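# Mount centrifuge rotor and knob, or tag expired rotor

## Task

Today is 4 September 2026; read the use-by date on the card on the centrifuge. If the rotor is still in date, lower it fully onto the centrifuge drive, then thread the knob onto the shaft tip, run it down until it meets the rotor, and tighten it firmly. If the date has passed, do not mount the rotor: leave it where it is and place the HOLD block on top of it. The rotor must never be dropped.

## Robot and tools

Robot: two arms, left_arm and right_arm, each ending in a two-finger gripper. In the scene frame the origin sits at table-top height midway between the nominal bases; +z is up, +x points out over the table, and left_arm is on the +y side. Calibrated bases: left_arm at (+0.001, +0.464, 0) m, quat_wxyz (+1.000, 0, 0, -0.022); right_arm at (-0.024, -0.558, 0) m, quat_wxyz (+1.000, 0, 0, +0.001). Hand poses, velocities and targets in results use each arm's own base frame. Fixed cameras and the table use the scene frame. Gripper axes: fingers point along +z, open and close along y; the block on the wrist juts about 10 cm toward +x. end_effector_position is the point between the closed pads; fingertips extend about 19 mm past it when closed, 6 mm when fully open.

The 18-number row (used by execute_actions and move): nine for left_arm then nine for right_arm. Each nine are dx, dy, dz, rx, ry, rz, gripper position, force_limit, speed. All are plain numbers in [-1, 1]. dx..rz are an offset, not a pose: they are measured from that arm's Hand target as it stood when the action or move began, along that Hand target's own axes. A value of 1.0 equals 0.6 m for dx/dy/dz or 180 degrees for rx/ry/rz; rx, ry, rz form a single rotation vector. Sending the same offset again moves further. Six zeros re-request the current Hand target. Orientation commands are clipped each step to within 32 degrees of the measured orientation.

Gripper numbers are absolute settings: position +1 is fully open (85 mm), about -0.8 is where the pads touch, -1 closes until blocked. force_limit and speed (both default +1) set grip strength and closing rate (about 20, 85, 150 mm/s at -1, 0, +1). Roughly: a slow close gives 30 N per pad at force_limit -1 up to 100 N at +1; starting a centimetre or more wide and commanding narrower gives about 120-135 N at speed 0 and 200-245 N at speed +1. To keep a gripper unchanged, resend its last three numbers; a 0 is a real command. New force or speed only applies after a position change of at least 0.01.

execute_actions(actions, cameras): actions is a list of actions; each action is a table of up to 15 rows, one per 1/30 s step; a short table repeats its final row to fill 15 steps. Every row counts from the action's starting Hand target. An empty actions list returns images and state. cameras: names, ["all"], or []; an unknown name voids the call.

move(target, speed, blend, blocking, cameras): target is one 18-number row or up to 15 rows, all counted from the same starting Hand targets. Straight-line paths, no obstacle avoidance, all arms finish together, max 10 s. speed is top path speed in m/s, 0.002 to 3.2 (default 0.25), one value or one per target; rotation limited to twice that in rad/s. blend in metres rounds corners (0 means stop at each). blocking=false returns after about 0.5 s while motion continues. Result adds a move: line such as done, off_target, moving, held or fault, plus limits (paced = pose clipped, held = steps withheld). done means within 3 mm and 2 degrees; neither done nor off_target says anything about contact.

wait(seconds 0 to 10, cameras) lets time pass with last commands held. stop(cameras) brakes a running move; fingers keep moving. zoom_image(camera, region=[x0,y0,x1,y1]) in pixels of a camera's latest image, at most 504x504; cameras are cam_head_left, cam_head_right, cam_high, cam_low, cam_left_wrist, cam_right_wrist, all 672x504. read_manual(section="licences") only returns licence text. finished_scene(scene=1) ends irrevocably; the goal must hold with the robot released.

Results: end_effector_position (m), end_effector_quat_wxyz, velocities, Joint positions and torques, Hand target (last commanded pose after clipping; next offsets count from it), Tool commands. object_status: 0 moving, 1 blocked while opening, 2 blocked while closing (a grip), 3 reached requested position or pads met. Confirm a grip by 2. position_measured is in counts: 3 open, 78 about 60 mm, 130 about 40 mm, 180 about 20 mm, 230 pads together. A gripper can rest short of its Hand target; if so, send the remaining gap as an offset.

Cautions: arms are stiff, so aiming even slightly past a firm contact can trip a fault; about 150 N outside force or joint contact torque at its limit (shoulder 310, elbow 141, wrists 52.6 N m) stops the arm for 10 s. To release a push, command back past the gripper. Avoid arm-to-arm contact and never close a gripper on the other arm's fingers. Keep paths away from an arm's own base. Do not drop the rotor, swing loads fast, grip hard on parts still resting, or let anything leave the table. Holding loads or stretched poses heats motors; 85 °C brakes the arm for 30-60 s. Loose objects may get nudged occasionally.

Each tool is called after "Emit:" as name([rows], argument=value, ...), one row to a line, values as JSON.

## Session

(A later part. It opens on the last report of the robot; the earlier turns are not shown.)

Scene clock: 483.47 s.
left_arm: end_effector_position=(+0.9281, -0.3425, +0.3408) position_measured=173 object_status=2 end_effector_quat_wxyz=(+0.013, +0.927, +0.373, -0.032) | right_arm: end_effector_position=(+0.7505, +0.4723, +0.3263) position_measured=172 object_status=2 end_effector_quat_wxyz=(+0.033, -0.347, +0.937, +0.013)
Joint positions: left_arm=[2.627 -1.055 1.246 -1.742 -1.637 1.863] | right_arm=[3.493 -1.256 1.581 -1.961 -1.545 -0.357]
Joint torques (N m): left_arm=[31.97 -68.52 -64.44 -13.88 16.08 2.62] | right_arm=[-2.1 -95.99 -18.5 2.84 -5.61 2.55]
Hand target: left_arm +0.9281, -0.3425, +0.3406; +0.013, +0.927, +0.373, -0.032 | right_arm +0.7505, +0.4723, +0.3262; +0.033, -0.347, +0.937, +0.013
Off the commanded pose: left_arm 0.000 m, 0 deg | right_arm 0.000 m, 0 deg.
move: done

Emit:
move(target=[0.000046, 0, 0.000665, 0, 0, 0, -0.97, 0.5, -1, 0.000046, 0, 0.000665, 0, 0, 0, -0.97, 0.5, -1], speed=0.01, cameras=["cam_low", "cam_head_left"])

Emit:
zoom_image(camera="cam_low", region=[345, 170, 395, 210])

Emit:
zoom_image(camera="cam_head_left", region=[310, 130, 440, 228])

Scene clock: 486.37 s.
left_arm: end_effector_position=(+0.9281, -0.3425, +0.3403) position_measured=173 object_status=2 end_effector_quat_wxyz=(+0.013, +0.927, +0.373, -0.032) | right_arm: end_effector_position=(+0.7505, +0.4723, +0.3259) position_measured=172 object_status=2 end_effector_quat_wxyz=(+0.033, -0.347, +0.937, +0.013)
Joint positions: left_arm=[2.627 -1.055 1.246 -1.743 -1.637 1.863] | right_arm=[3.493 -1.256 1.582 -1.962 -1.545 -0.357]
Joint torques (N m): left_arm=[35.02 -48.75 -44.78 -12.37 16.37 1.52] | right_arm=[-14.59 -70.02 -11.72 2.78 -5.78 2.29]
Hand target: left_arm +0.9281, -0.3425, +0.3402; +0.013, +0.927, +0.373, -0.032 | right_arm +0.7505, +0.4723, +0.3258; +0.033, -0.347, +0.937, +0.013
Off the commanded pose: left_arm 0.000 m, 0 deg | right_arm 0.000 m, 0 deg.
move: done
Images, in order (width x height): cam_head_left 672x504, cam_low 672x504.

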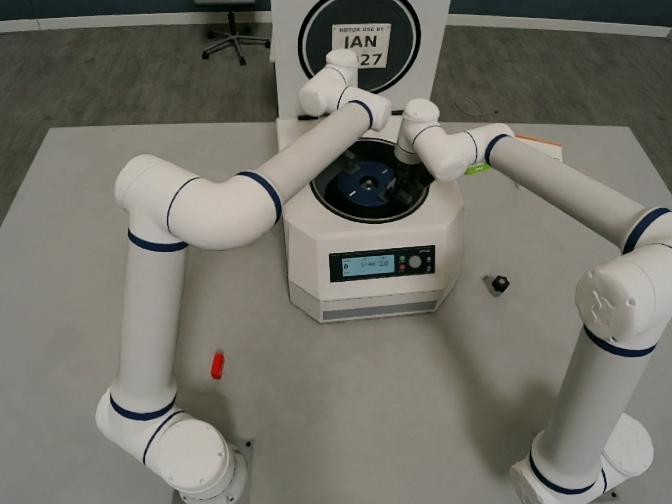

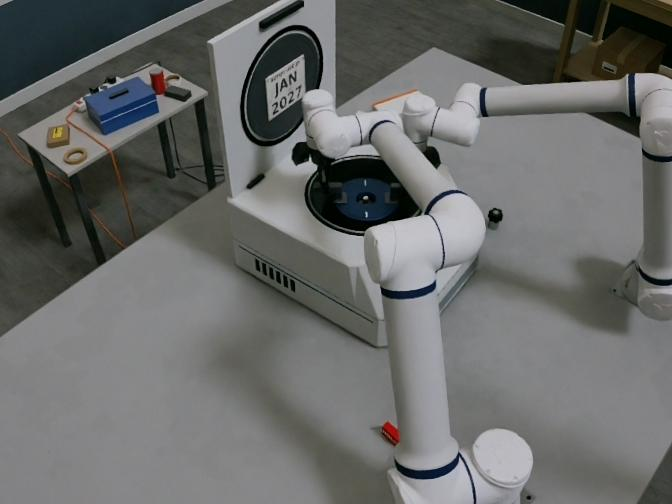

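Scaled by 10.080 from the camera's 672x504 image, which has a finer 960x720 frame.

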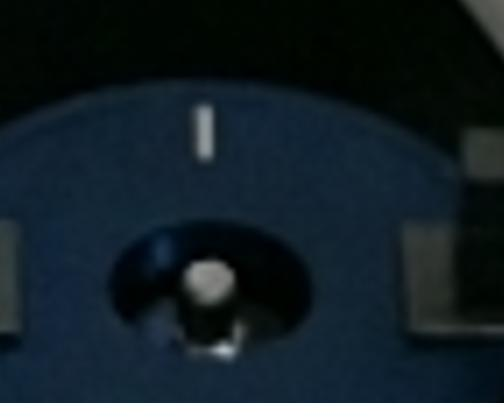

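Scaled by 3.877 from the camera's 672x504 image, which has a finer 960x720 frame.

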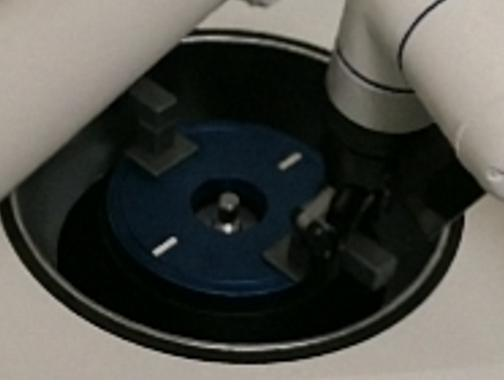

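Emit:
move([
  [0, 0, 0, 0, 0, 0, -0.1, 0.5, -1, 0, 0, 0, 0, 0, 0, 0.3, 0.5, -1],
  [0, 0, 0, 0, 0, 0, -0.1, 0.5, -1, 0, 0, -0.2, 0, 0, 0, 0.3, 0.5, -1],
], speed=[0.05, 0.1], cameras=["all"])

Scene clock: 515.97 s.
left_arm: end_effector_position=(+0.9281, -0.3425, +0.3402) position_measured=141 object_status=3 end_effector_quat_wxyz=(+0.013, +0.927, +0.373, -0.032) | right_arm: end_effector_position=(+0.7442, +0.4666, +0.4453) position_measured=91 object_status=3 end_effector_quat_wxyz=(+0.033, -0.347, +0.937, +0.013)
Joint positions: left_arm=[2.627 -1.055 1.247 -1.743 -1.637 1.863] | right_arm=[3.49 -1.313 1.442 -1.765 -1.544 -0.36]
Joint torques (N m): left_arm=[-21.06 -90.79 -83.56 -3.36 -2.86 -0.47] | right_arm=[-9.49 -126.89 -49.39 0.24 2.5 -4]
Hand target: left_arm +0.9281, -0.3425, +0.3402; +0.013, +0.927, +0.373, -0.032 | right_arm +0.7442, +0.4666, +0.4455; +0.033, -0.347, +0.937, +0.013
Off the commanded pose: left_arm 0.000 m, 0 deg | right_arm 0.000 m, 0 deg.
move: done

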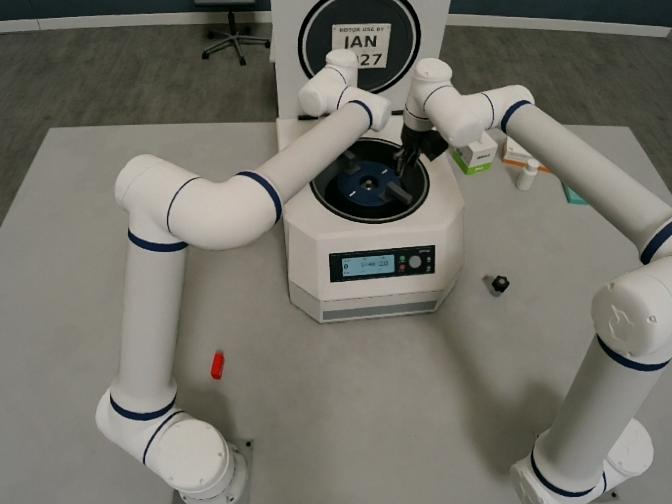

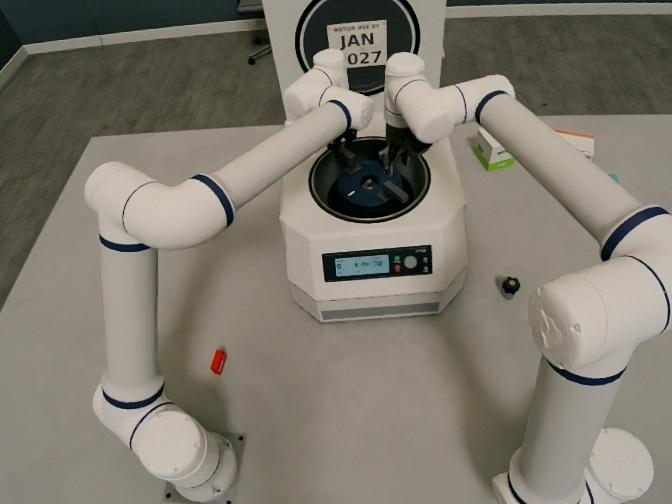

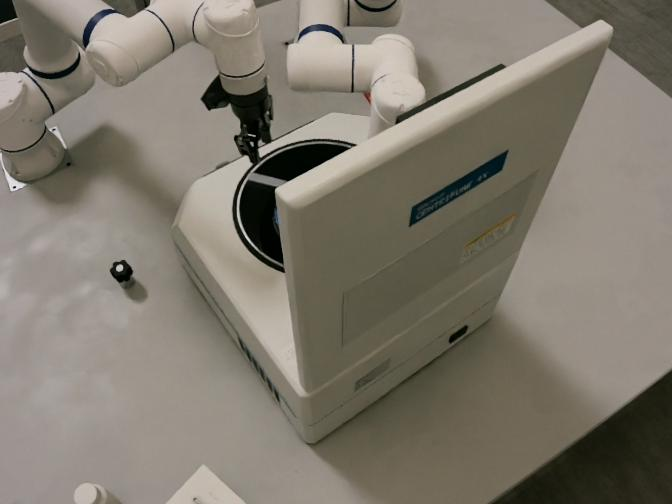

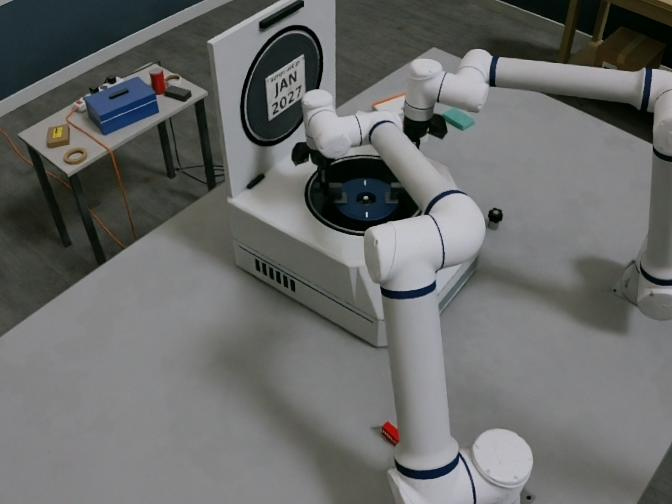

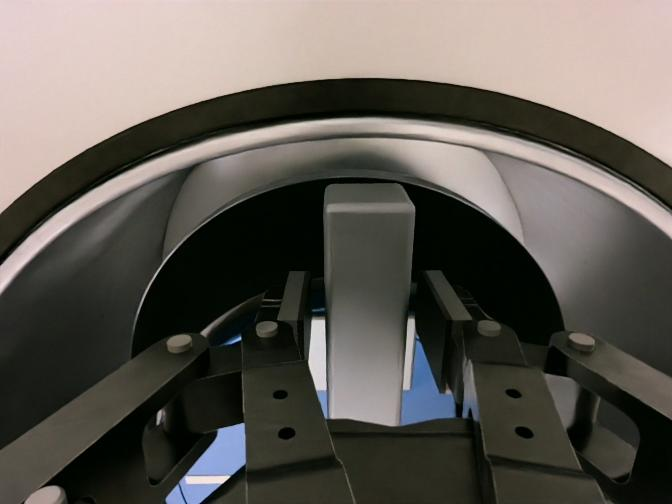

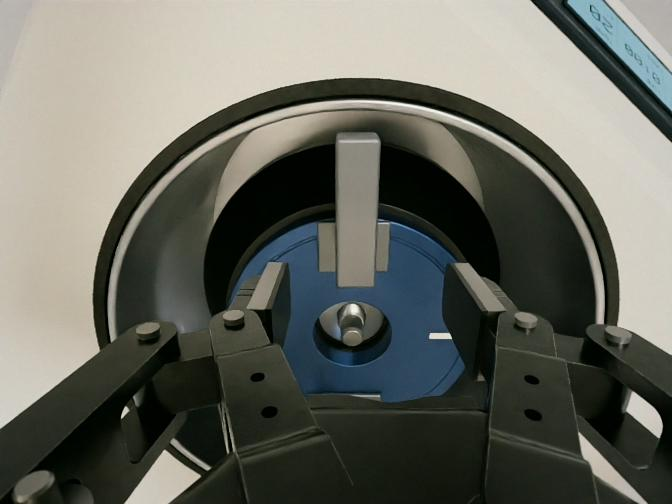

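Emit:
zoom_image(camera="cam_right_wrist", region=[290, 270, 420, 390])

Scaled by 3.877 from the camera's 672x504 image, which has a finer 960x720 frame.

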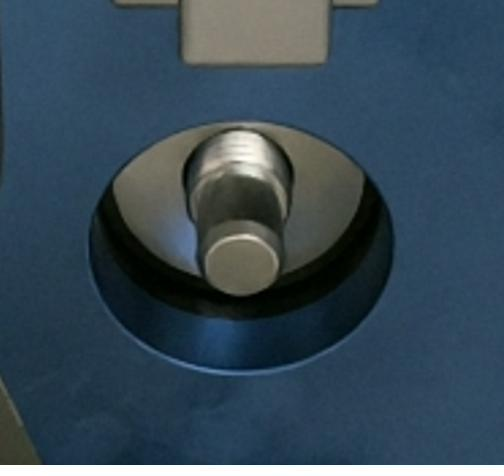

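Emit:
move([
  [-0.00203, -0.02911, 0.000142, -0.0031, 0, -0.04434, -0.1, 0.5, -1, 0.10208, -0.04664, -0.00213, -0.00881, 0.02104, -0.25245, 0.3, 0.5, -1],
  [-0.00808, -0.05765, 0.000566, -0.0062, 0, -0.08868, -0.1, 0.5, -1, 0.20417, -0.09328, -0.00425, -0.01763, 0.01735, -0.50483, 0.3, 0.5, -1],
  [-0.01804, -0.08508, 0.001262, -0.00931, 0, -0.13301, -0.1, 0.5, -1, 0.30635, -0.13992, -0.00472, -0.02643, 0.01059, -0.75696, 0.3, 0.5, -1],
  [-0.03171, -0.11084, 0.002218, -0.01241, 0, -0.17735, -0.1, 0.5, -1, 0.41155, -0.18656, 0.03803, 0.03455, 0.00054, 0.9894, 0.3, 0.5, -1],
  [-0.04882, -0.13445, 0.003416, -0.01551, 0, -0.22169, -0.1, 0.5, -1, 0.51853, -0.23319, 0.10575, 0.02574, 0.01126, 0.73711, 0.3, 0.5, -1],
  [-0.06904, -0.15544, 0.00483, -0.01861, 0, -0.26603, -0.1, 0.5, -1, 0.63195, -0.27983, 0.26572, 0.01694, 0.01775, 0.48483, 0.3, 0.5, -1],
], speed=0.4, blend=[0.005, 0.005, 0.005, 0.005, 0.005, 0], cameras=["all"])

Scene clock: 539.07 s.
left_arm: end_effector_position=(+0.8336, -0.3039, +0.3401) position_measured=141 object_status=3 end_effector_quat_wxyz=(+0.025, +0.696, +0.718, -0.024) | right_arm: end_effector_position=(+0.5749, +0.1005, +0.2595) position_measured=91 object_status=3 end_effector_quat_wxyz=(-0.001, +0.396, +0.918, +0.001)
Joint positions: left_arm=[2.609 -1.245 1.535 -1.898 -1.629 1.006] | right_arm=[3.005 -1.679 2.166 -2.057 -1.569 -5.605]
Joint torques (N m): left_arm=[-20.5 -78.49 -57.46 -7.68 4.45 -2.92] | right_arm=[-8.93 -44.77 -32.57 -3.87 2.86 -3.22]
Hand target: left_arm +0.8336, -0.3039, +0.3401; +0.025, +0.696, +0.718, -0.024 | right_arm +0.5748, +0.1005, +0.2595; -0.001, +0.396, +0.918, +0.001
Off the commanded pose: left_arm 0.000 m, 0 deg | right_arm 0.000 m, 0 deg.
move: done

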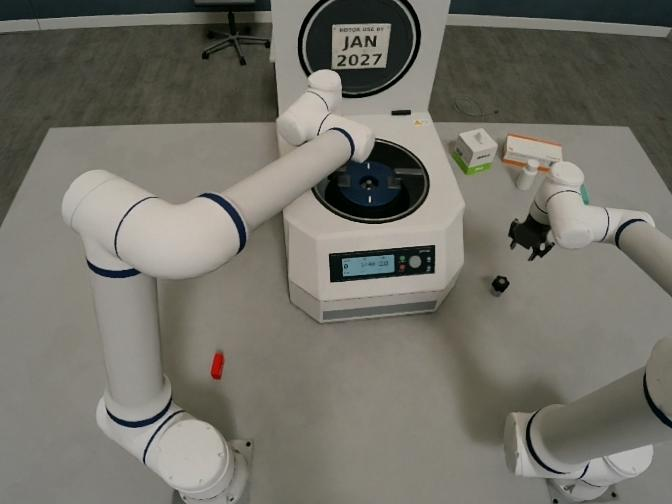

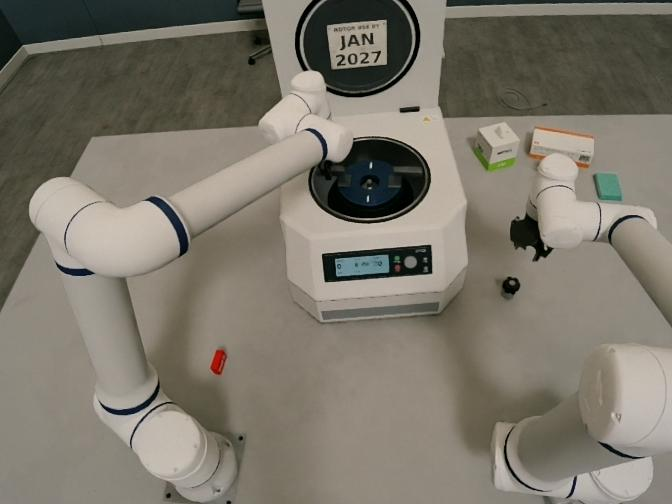

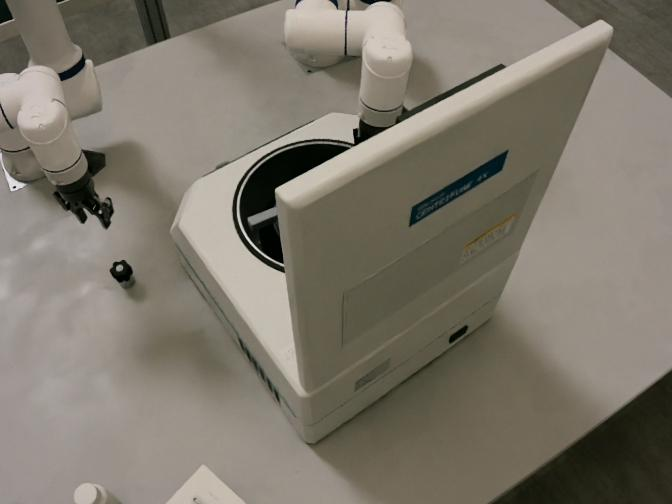

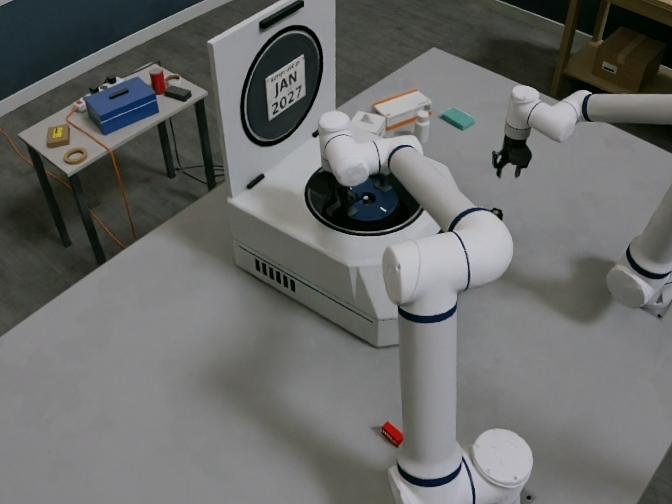

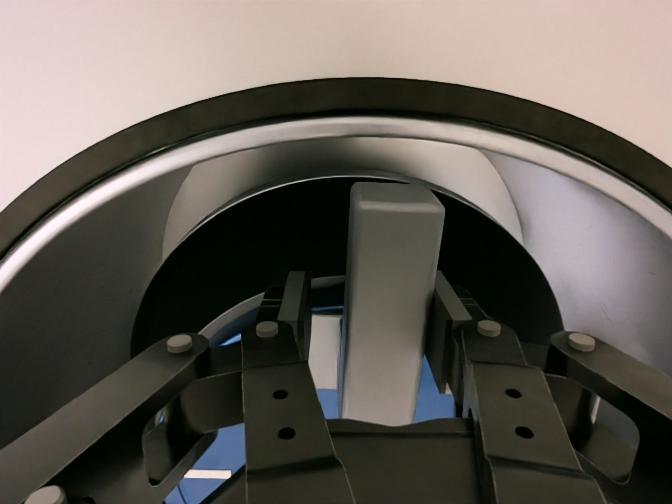

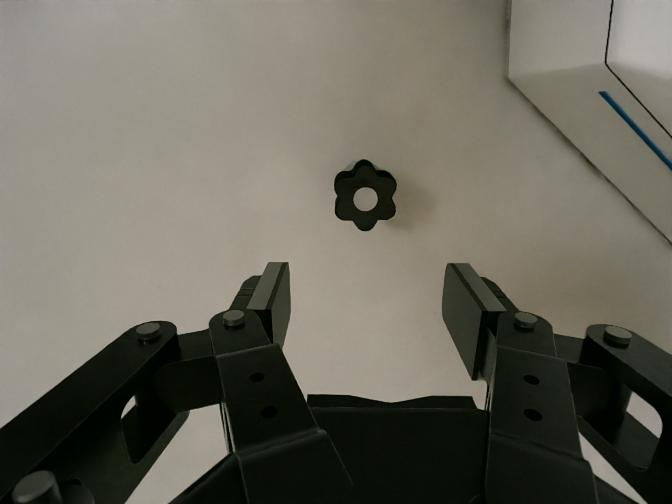

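Emit:
zoom_image(camera="cam_head_right", region=[485, 265, 535, 305])

Emit:
zoom_image(camera="cam_head_left", region=[320, 130, 440, 225])

Emit:
zoom_image(camera="cam_right_wrist", region=[310, 140, 420, 250])

Scaled by 10.080 from the camera's 672x504 image, which has a finer 960x720 frame.

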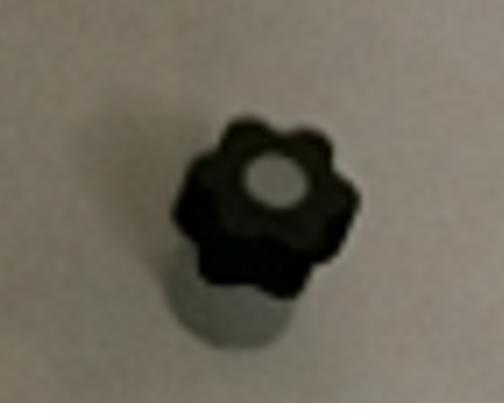

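Scaled by 4.200 from the camera's 672x504 image, which has a finer 960x720 frame.

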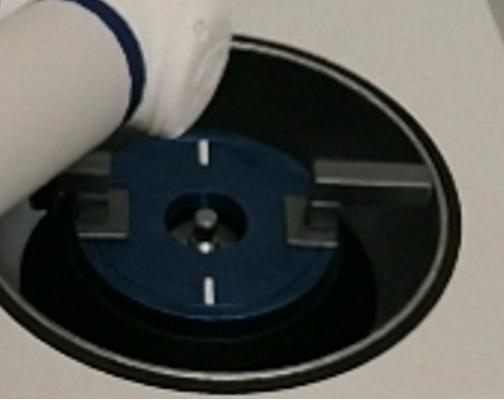

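Scaled by 4.582 from the camera's 672x504 image, which has a finer 960x720 frame.

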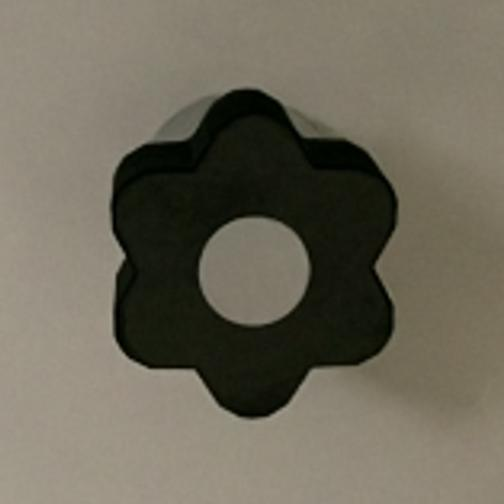

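Emit:
move(target=[0.03325, 0, -0.00233, 0, -0.11667, 0, -0.1, 0.5, -1, -0.0172, 0.0152, 0.1992, 0, 0, 0, 0.7, 0.5, 0], speed=0.15, cameras=["cam_right_wrist", "cam_left_wrist", "cam_head_right"])

Scene clock: 552.80 s.
left_arm: end_effector_position=(+0.8329, -0.2839, +0.3402) position_measured=141 object_status=3 end_effector_quat_wxyz=(+0.156, +0.680, +0.701, -0.150) | right_arm: end_effector_position=(+0.5885, +0.0994, +0.1401) position_measured=41 object_status=3 end_effector_quat_wxyz=(-0.001, +0.396, +0.918, +0.001)
Joint positions: left_arm=[2.732 -1.272 1.653 -2.148 -1.962 1.091] | right_arm=[3.006 -1.515 2.265 -2.32 -1.569 -5.604]
Joint torques (N m): left_arm=[9.76 -67.47 -56.39 -7.83 -4.03 3.26] | right_arm=[11.38 -42.91 -25.99 -4.4 2.29 2.92]
Hand target: left_arm +0.8330, -0.2839, +0.3401; +0.156, +0.680, +0.701, -0.150 | right_arm +0.5885, +0.0994, +0.1399; -0.001, +0.396, +0.918, +0.001
Off the commanded pose: left_arm 0.000 m, 0 deg | right_arm 0.000 m, 0 deg.
move: done
Images, in order (width x height): cam_head_right 672x504, cam_left_wrist 672x504, cam_right_wrist 672x504.

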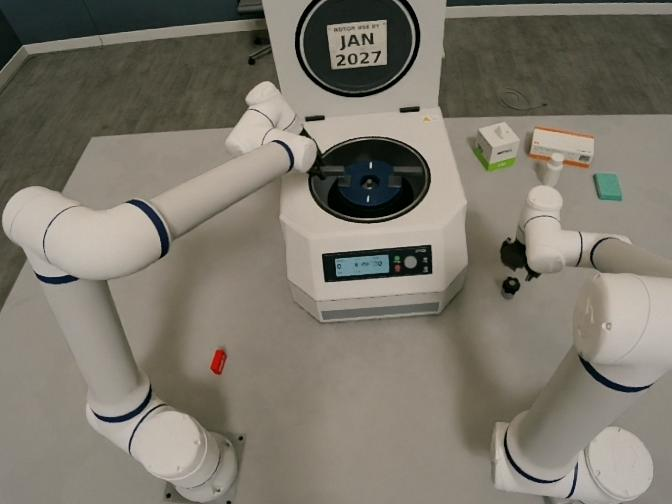

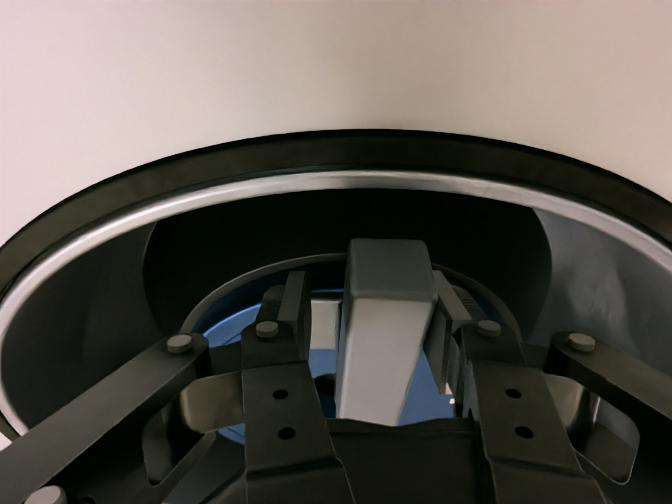

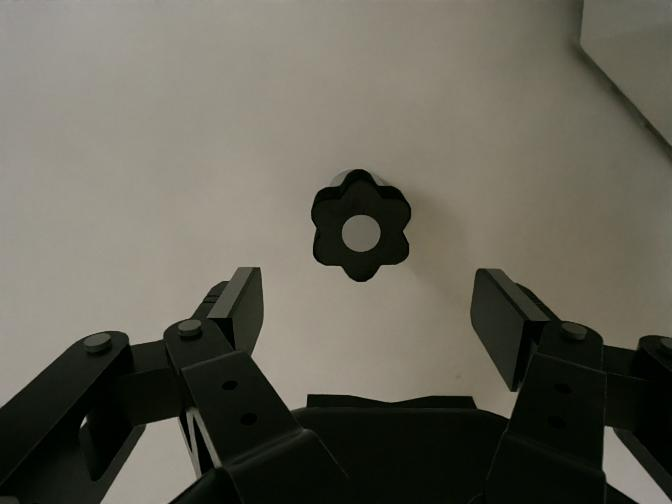

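Emit:
move(target=[0, 0, 0, 0, 0, 0, -0.1, 0.5, -1, 0.0067, -0.001, 0.0915, 0, 0, 0, 0.7, 0.5, 0], speed=0.12, cameras=["cam_right_wrist", "cam_head_right"])

Emit:
zoom_image(camera="cam_head_right", region=[480, 200, 560, 310])

Scene clock: 555.73 s.
left_arm: end_effector_position=(+0.8330, -0.2839, +0.3401) position_measured=141 object_status=3 end_effector_quat_wxyz=(+0.156, +0.680, +0.701, -0.150) | right_arm: end_effector_position=(+0.5853, +0.1020, +0.0852) position_measured=41 object_status=3 end_effector_quat_wxyz=(-0.001, +0.396, +0.918, +0.001)
Joint positions: left_arm=[2.732 -1.272 1.653 -2.149 -1.963 1.091] | right_arm=[3.01 -1.433 2.311 -2.448 -1.569 -5.6]
Joint torques (N m): left_arm=[11.45 -54.56 -56.05 -7.76 -3.91 2.62] | right_arm=[11.61 -47.35 -23.98 -4.44 1.11 2.83]
Hand target: left_arm +0.8330, -0.2839, +0.3401; +0.156, +0.680, +0.701, -0.150 | right_arm +0.5853, +0.1020, +0.0850; -0.001, +0.396, +0.918, +0.001
Off the commanded pose: left_arm 0.000 m, 0 deg | right_arm 0.000 m, 0 deg.
move: done
Images, in order (width x height): cam_head_right 672x504, cam_right_wrist 672x504.

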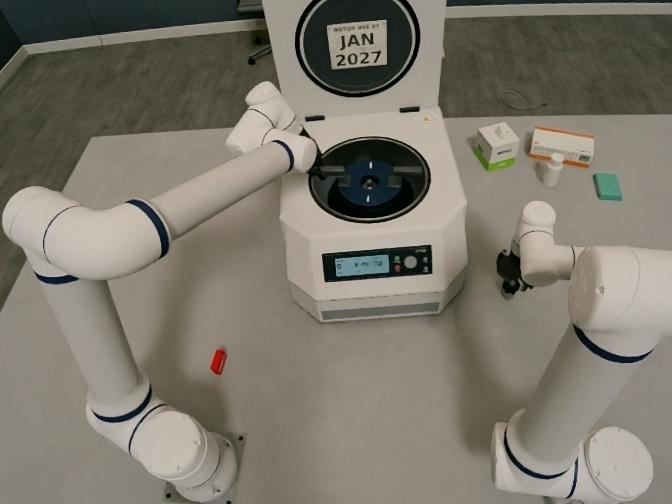

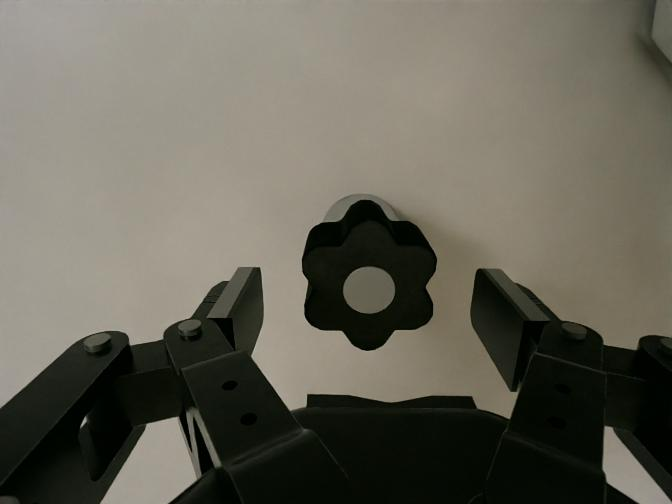

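Scaled by 4.582 from the camera's 672x504 image, which has a finer 960x720 frame.

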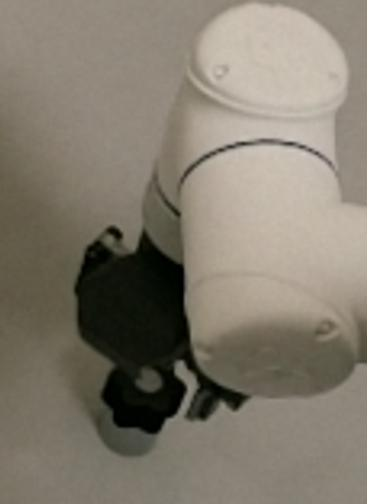

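Emit:
move([
  [0, 0, 0, 0, 0, 0, -0.1, 0.5, -1, 0, 0, 0.0325, 0, 0, 0, 0.7, 0.5, 0],
  [0, 0, 0, 0, 0, 0, -0.1, 0.5, -1, 0, 0, 0.0325, 0, 0, 0, -1, -0.2, -1],
], speed=0.06, cameras=["cam_right_wrist"])

Scene clock: 559.63 s.
left_arm: end_effector_position=(+0.8330, -0.2839, +0.3401) position_measured=141 object_status=3 end_effector_quat_wxyz=(+0.156, +0.680, +0.701, -0.150) | right_arm: end_effector_position=(+0.5853, +0.1020, +0.0655) position_measured=109 object_status=0 end_effector_quat_wxyz=(-0.001, +0.396, +0.918, +0.001)
Joint positions: left_arm=[2.732 -1.272 1.653 -2.149 -1.963 1.091] | right_arm=[3.01 -1.399 2.323 -2.494 -1.569 -5.6]
Joint torques (N m): left_arm=[13.16 -55.85 -56.59 -7.78 -3.73 2.73] | right_arm=[10.88 -49.23 -22.05 -2.89 2.26 2.92]
Hand target: left_arm +0.8330, -0.2839, +0.3401; +0.156, +0.680, +0.701, -0.150 | right_arm +0.5853, +0.1020, +0.0655; -0.001, +0.396, +0.918, +0.001
Off the commanded pose: left_arm 0.000 m, 0 deg | right_arm 0.000 m, 0 deg.
move: done
Images, in order (width x height): cam_right_wrist 672x504.

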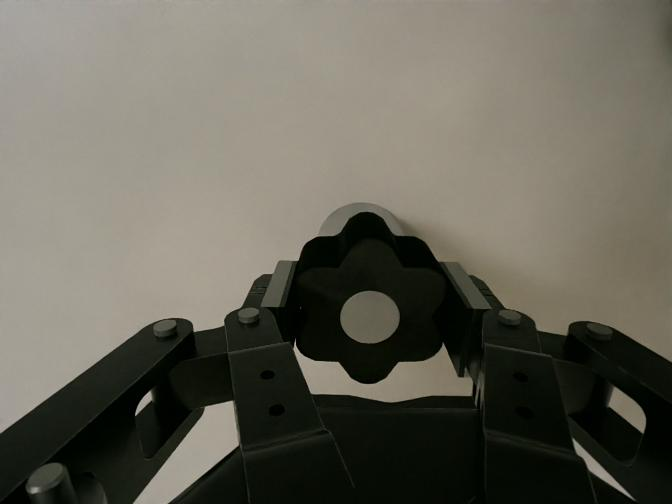

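Emit:
wait(seconds=0.2)

Scene clock: 560.10 s.
left_arm: end_effector_position=(+0.8330, -0.2839, +0.3401) position_measured=141 object_status=3 end_effector_quat_wxyz=(+0.156, +0.680, +0.701, -0.150) | right_arm: end_effector_position=(+0.5853, +0.1020, +0.0655) position_measured=109 object_status=2 end_effector_quat_wxyz=(-0.001, +0.396, +0.918, +0.001)
Joint positions: left_arm=[2.732 -1.272 1.653 -2.149 -1.963 1.091] | right_arm=[3.01 -1.399 2.323 -2.494 -1.569 -5.6]
Joint torques (N m): left_arm=[12.4 -54.16 -56.28 -7.75 -3.27 2.78] | right_arm=[8.32 -51.06 -21.13 -1.7 1.91 2.74]
Hand target: left_arm +0.8330, -0.2839, +0.3401; +0.156, +0.680, +0.701, -0.150 | right_arm +0.5853, +0.1020, +0.0655; -0.001, +0.396, +0.918, +0.001
Tool commands: left_gripper/position=-0.1 left_gripper/force_limit=+0.5 left_gripper/speed=-1.0 right_gripper/position=-1.0 right_gripper/force_limit=-0.2 right_gripper/speed=-1.0
Off the commanded pose: left_arm 0.000 m, 0 deg | right_arm 0.000 m, 0 deg.
wait: 0.20 s; at rest from the start

Emit:
move([
  [0, 0, 0, 0, 0, 0, -0.1, 0.5, -1, 0, 0, -0.5908, 0, 0, 0, -1, -0.2, -1],
  [0, 0, 0, 0, 0, 0, -0.1, 0.5, -1, 0.2508, 0.8212, -0.6408, 0, 0, -0.2972, -1, -0.2, -1],
], speed=0.3, blend=[0.05, 0], cameras=["all"])

Scene clock: 569.67 s.
left_arm: end_effector_position=(+0.8330, -0.2839, +0.3401) position_measured=141 object_status=3 end_effector_quat_wxyz=(+0.156, +0.680, +0.701, -0.150) | right_arm: end_effector_position=(+0.8406, +0.5488, +0.4506) position_measured=109 object_status=2 end_effector_quat_wxyz=(+0.000, -0.059, +0.998, +0.001)
Joint positions: left_arm=[2.732 -1.272 1.653 -2.149 -1.963 1.091] | right_arm=[3.542 -1.063 1.067 -1.575 -1.569 -6.002]
Joint torques (N m): left_arm=[10.7 -54.42 -56.86 -7.41 -3.56 2.38] | right_arm=[12.55 -123.01 -51.29 0.66 -0.69 -3.95]
Hand target: left_arm +0.8330, -0.2839, +0.3401; +0.156, +0.680, +0.701, -0.150 | right_arm +0.8406, +0.5489, +0.4506; +0.000, -0.060, +0.998, +0.001
Off the commanded pose: left_arm 0.000 m, 0 deg | right_arm 0.000 m, 0 deg.
move: done

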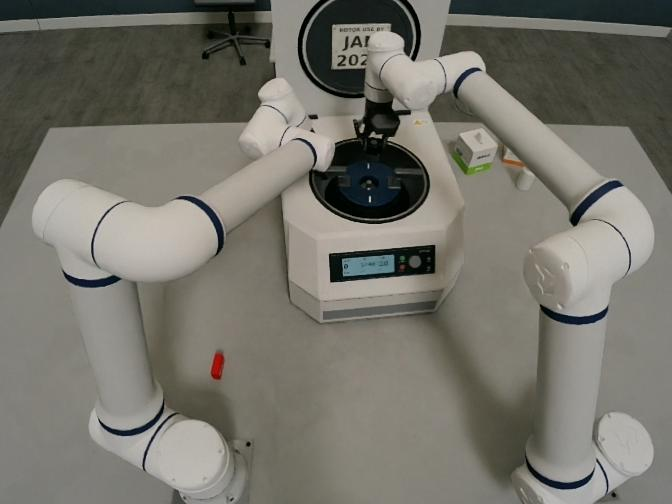

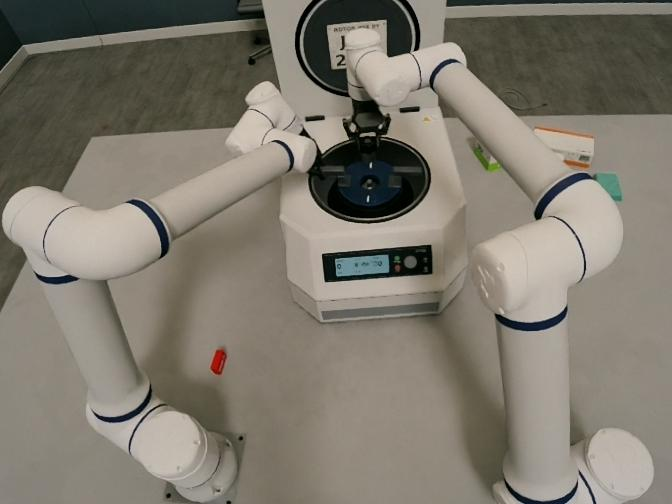

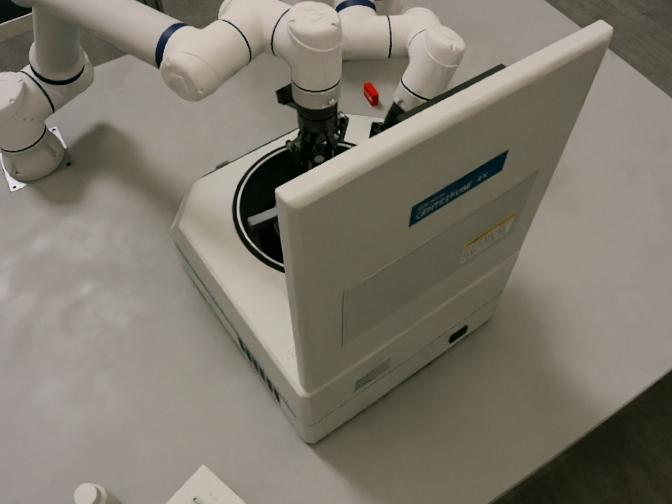

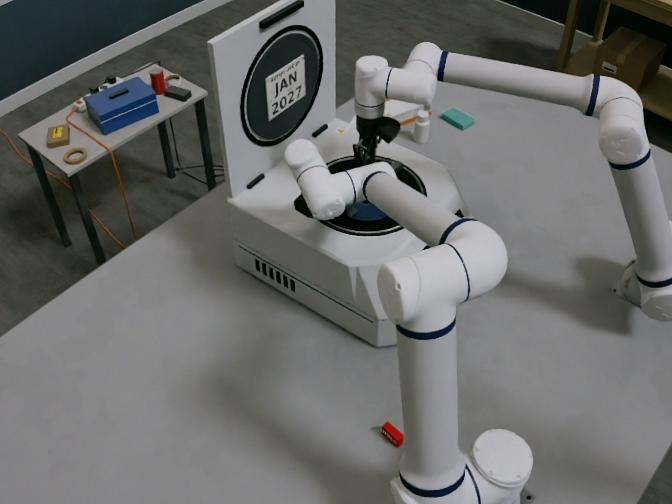

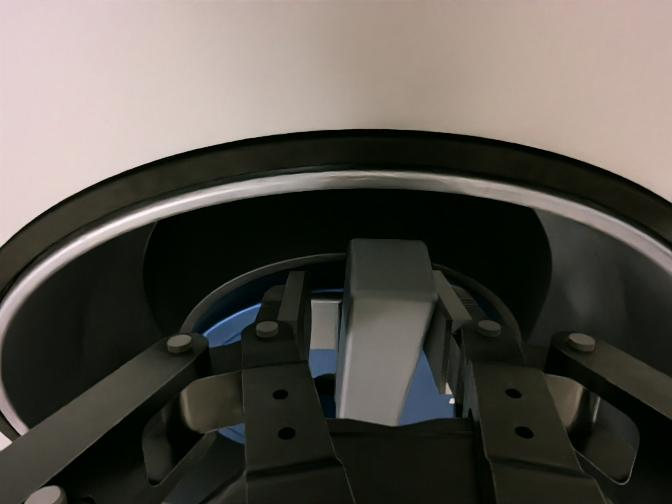

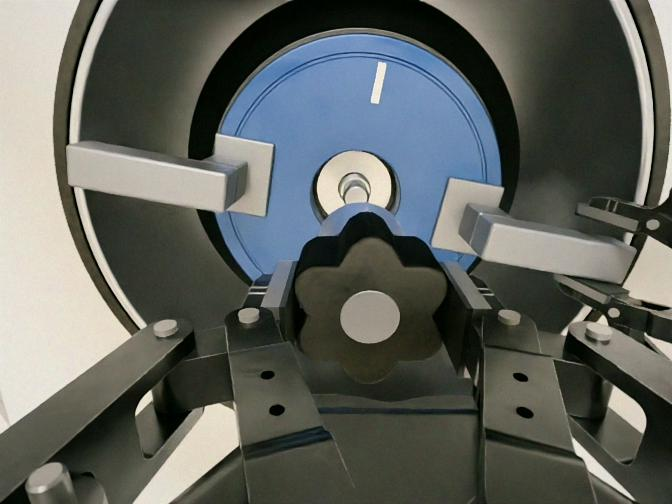

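Emit:
wait(seconds=0, cameras=["cam_right_wrist", "cam_low"])

Emit:
zoom_image(camera="cam_right_wrist", region=[290, 140, 450, 260])

Emit:
zoom_image(camera="cam_low", region=[250, 150, 450, 300])

Scene clock: 573.60 s.
left_arm: end_effector_position=(+0.8330, -0.2839, +0.3401) position_measured=141 object_status=3 end_effector_quat_wxyz=(+0.156, +0.680, +0.701, -0.150) | right_arm: end_effector_position=(+0.8406, +0.5489, +0.4506) position_measured=109 object_status=2 end_effector_quat_wxyz=(+0.000, -0.060, +0.998, +0.001)
Joint positions: left_arm=[2.732 -1.272 1.653 -2.149 -1.963 1.091] | right_arm=[3.542 -1.063 1.067 -1.575 -1.569 -6.002]
Joint torques (N m): left_arm=[10.84 -54.57 -57.01 -7.73 -3.54 2.58] | right_arm=[10.89 -120.85 -50.77 0.28 -1.12 -3.63]
Hand target: left_arm +0.8330, -0.2839, +0.3401; +0.156, +0.680, +0.701, -0.150 | right_arm +0.8406, +0.5489, +0.4506; +0.000, -0.060, +0.998, +0.001
Tool commands: left_gripper/position=-0.1 left_gripper/force_limit=+0.5 left_gripper/speed=-1.0 right_gripper/position=-1.0 right_gripper/force_limit=-0.2 right_gripper/speed=-1.0
Off the commanded pose: left_arm 0.000 m, 0 deg | right_arm 0.000 m, 0 deg.
Images, in order (width x height): cam_low 672x504, cam_right_wrist 672x504.

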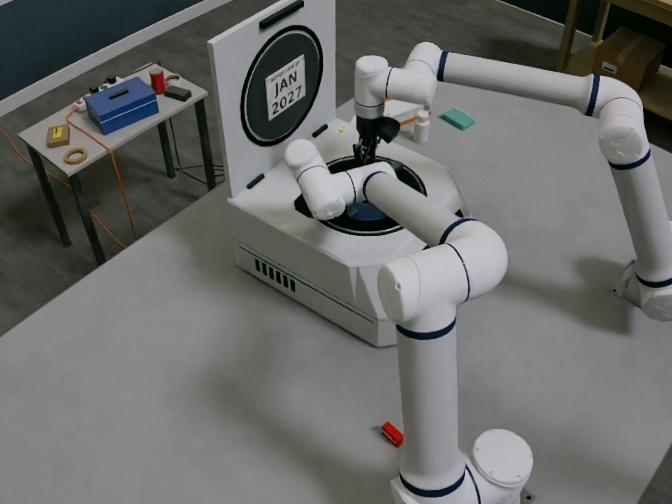

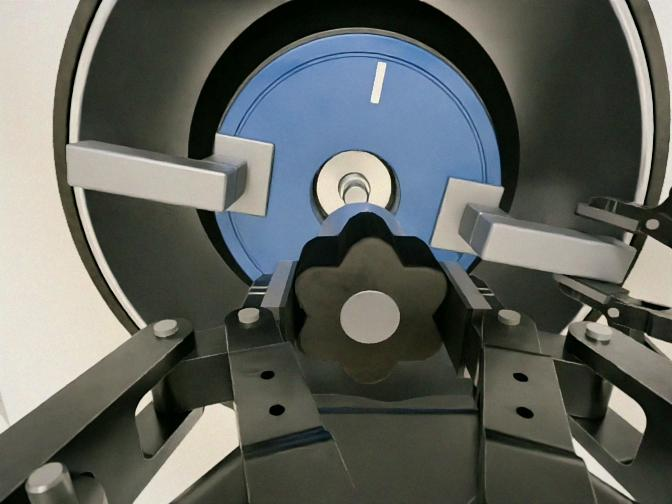

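Scaled by 3.150 from the camera's 672x504 image, which has a finer 960x720 frame.

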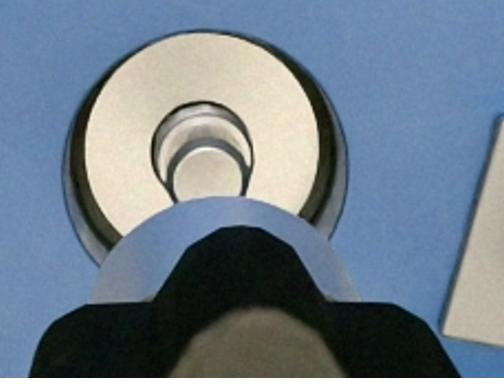

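Scaled by 2.520 from the camera's 672x504 image, which has a finer 960x720 frame.

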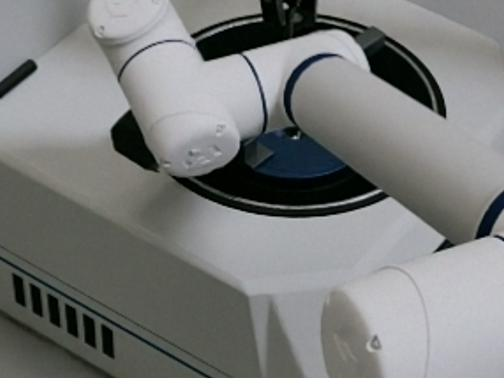

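Emit:
move(target=[0,0,0,0,0,0,-0.1,0.5,-1, 0,0,0,0,0,0.6667,-1,-0.2,-1], speed=0.8, cameras=["cam_right_wrist"])

Emit:
zoom_image(camera="cam_right_wrist", region=[290, 140, 450, 260])

Scene clock: 579.70 s.
left_arm: end_effector_position=(+0.8330, -0.2839, +0.3401) position_measured=141 object_status=3 end_effector_quat_wxyz=(+0.156, +0.680, +0.701, -0.150) | right_arm: end_effector_position=(+0.8406, +0.5489, +0.4506) position_measured=109 object_status=2 end_effector_quat_wxyz=(-0.001, +0.835, +0.551, +0.000)
Joint positions: left_arm=[2.732 -1.272 1.653 -2.149 -1.963 1.091] | right_arm=[3.542 -1.063 1.067 -1.575 -1.569 -3.908]
Joint torques (N m): left_arm=[10.33 -53.64 -56.54 -7.9 -3.71 2.55] | right_arm=[13.21 -121.68 -50.99 0.24 -1.21 2.73]
Hand target: left_arm +0.8330, -0.2839, +0.3401; +0.156, +0.680, +0.701, -0.150 | right_arm +0.8406, +0.5489, +0.4506; -0.001, +0.835, +0.551, +0.000
Off the commanded pose: left_arm 0.000 m, 0 deg | right_arm 0.000 m, 0 deg.
move: done
Images, in order (width x height): cam_right_wrist 672x504.

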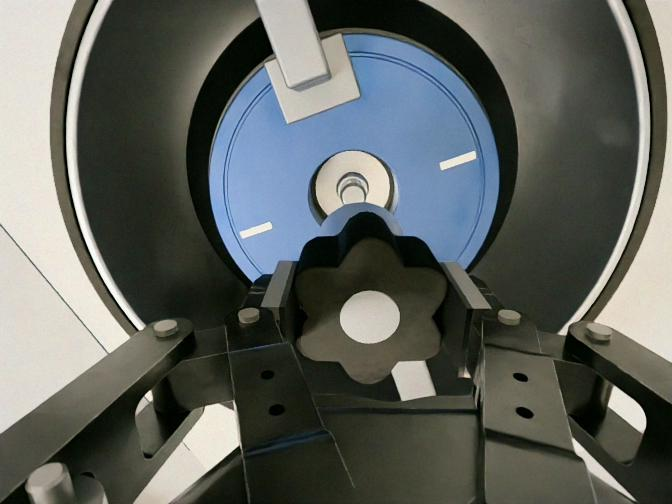

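Scaled by 3.150 from the camera's 672x504 image, which has a finer 960x720 frame.

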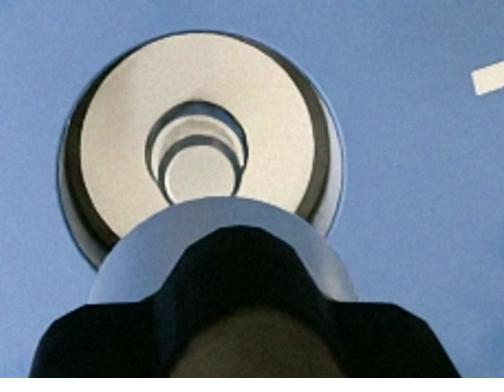

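Emit:
move(target=[0,0,0,0,0,0,-0.1,0.5,-1, 0.0011,-0.0012,0.126,0,0,-0.6667,-1,-0.2,-1], speed=0.6, cameras=["cam_right_wrist"])

Emit:
zoom_image(camera="cam_right_wrist", region=[290, 140, 450, 260])

Scene clock: 589.07 s.
left_arm: end_effector_position=(+0.8330, -0.2839, +0.3401) position_measured=141 object_status=3 end_effector_quat_wxyz=(+0.156, +0.680, +0.701, -0.150) | right_arm: end_effector_position=(+0.8402, +0.5500, +0.3750) position_measured=109 object_status=2 end_effector_quat_wxyz=(+0.000, -0.059, +0.998, +0.001)
Joint positions: left_arm=[2.732 -1.272 1.653 -2.149 -1.963 1.091] | right_arm=[3.543 -1.053 1.185 -1.702 -1.569 -6]
Joint torques (N m): left_arm=[12.46 -54.48 -55.65 -7.86 -3.43 2.43] | right_arm=[-9.05 -164.3 -38.62 -4.15 2.98 -3.74]
Hand target: left_arm +0.8330, -0.2839, +0.3401; +0.156, +0.680, +0.701, -0.150 | right_arm +0.8402, +0.5500, +0.3750; +0.000, -0.060, +0.998, +0.001
Off the commanded pose: left_arm 0.000 m, 0 deg | right_arm 0.000 m, 0 deg.
move: done
Images, in order (width x height): cam_right_wrist 672x504.

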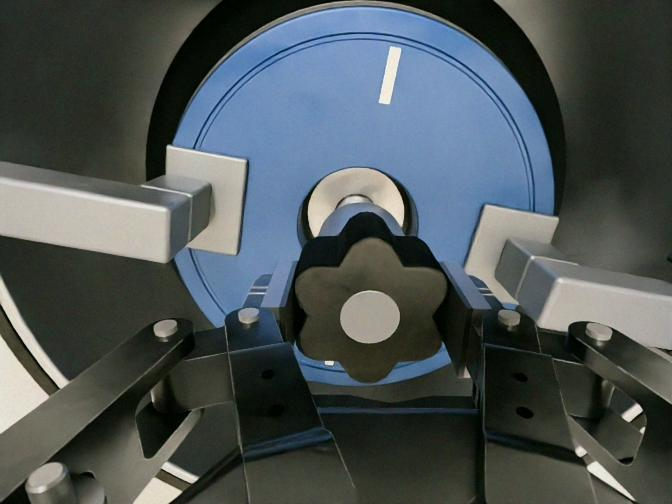

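Scaled by 3.150 from the camera's 672x504 image, which has a finer 960x720 frame.

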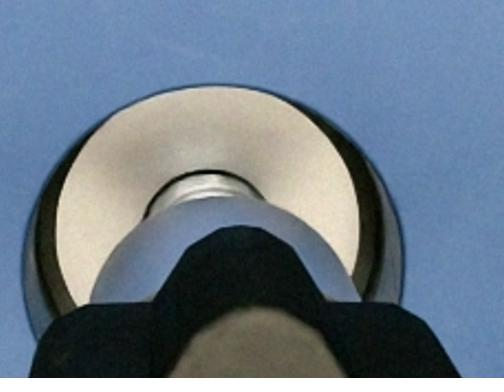

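Emit:
move(target=[0,0,0,0,0,0,-0.1,0.5,-1, 0,0,0.0217,0,0,0,-1,-0.2,-1], speed=0.05)

Emit:
move(target=[0,0,0,0,0,0,-0.1,0.5,-1, 0,0,0.0025,0,0,0,-1,-0.2,-1], speed=0.01)

Emit:
move(target=[0,0,0,0,0,0,-0.1,0.5,-1, 0,0,0.0025,0,0,0,-1,-0.2,-1], speed=0.01)

Scene clock: 593.77 s.
left_arm: end_effector_position=(+0.8330, -0.2839, +0.3401) position_measured=141 object_status=3 end_effector_quat_wxyz=(+0.156, +0.680, +0.701, -0.150) | right_arm: end_effector_position=(+0.8402, +0.5500, +0.3623) position_measured=109 object_status=2 end_effector_quat_wxyz=(+0.000, -0.060, +0.998, +0.001)
Joint positions: left_arm=[2.732 -1.272 1.653 -2.149 -1.963 1.091] | right_arm=[3.543 -1.05 1.203 -1.723 -1.569 -6.001]
Joint torques (N m): left_arm=[11.33 -54.71 -57.63 -7.82 -3.43 1.97] | right_arm=[-3.67 -122.83 -37.63 -4.54 2.8 -2.81]
Hand target: left_arm +0.8330, -0.2839, +0.3401; +0.156, +0.680, +0.701, -0.150 | right_arm +0.8402, +0.5500, +0.3620; +0.000, -0.060, +0.998, +0.001
Off the commanded pose: left_arm 0.000 m, 0 deg | right_arm 0.000 m, 0 deg.
move: done

Scene clock: 594.47 s.
left_arm: end_effector_position=(+0.8330, -0.2839, +0.3401) position_measured=141 object_status=3 end_effector_quat_wxyz=(+0.156, +0.680, +0.701, -0.150) | right_arm: end_effector_position=(+0.8402, +0.5500, +0.3606) position_measured=109 object_status=2 end_effector_quat_wxyz=(+0.000, -0.060, +0.998, +0.001)
Joint positions: left_arm=[2.732 -1.272 1.653 -2.149 -1.963 1.091] | right_arm=[3.543 -1.05 1.205 -1.726 -1.569 -6.001]
Joint torques (N m): left_arm=[11.15 -55.19 -56.52 -7.66 -3.49 2.02] | right_arm=[5.47 -123.23 -37.52 -4.44 2.72 -1.69]
Hand target: left_arm +0.8330, -0.2839, +0.3401; +0.156, +0.680, +0.701, -0.150 | right_arm +0.8402, +0.5500, +0.3605; +0.000, -0.060, +0.998, +0.001
Off the commanded pose: left_arm 0.000 m, 0 deg | right_arm 0.000 m, 0 deg.
move: done

Scene clock: 595.17 s.
left_arm: end_effector_position=(+0.8330, -0.2839, +0.3401) position_measured=141 object_status=3 end_effector_quat_wxyz=(+0.156, +0.680, +0.701, -0.150) | right_arm: end_effector_position=(+0.8402, +0.5500, +0.3591) position_measured=109 object_status=2 end_effector_quat_wxyz=(+0.000, -0.060, +0.998, +0.001)
Joint positions: left_arm=[2.732 -1.272 1.653 -2.149 -1.963 1.091] | right_arm=[3.543 -1.049 1.207 -1.728 -1.569 -6.001]
Joint torques (N m): left_arm=[12.43 -53.92 -56.71 -7.93 -3.69 2.08] | right_arm=[5.74 -122.91 -37.75 -4.19 2.57 -0.3]
Hand target: left_arm +0.8330, -0.2839, +0.3401; +0.156, +0.680, +0.701, -0.150 | right_arm +0.8402, +0.5500, +0.3590; +0.000, -0.060, +0.998, +0.001
Off the commanded pose: left_arm 0.000 m, 0 deg | right_arm 0.000 m, 0 deg.
move: done


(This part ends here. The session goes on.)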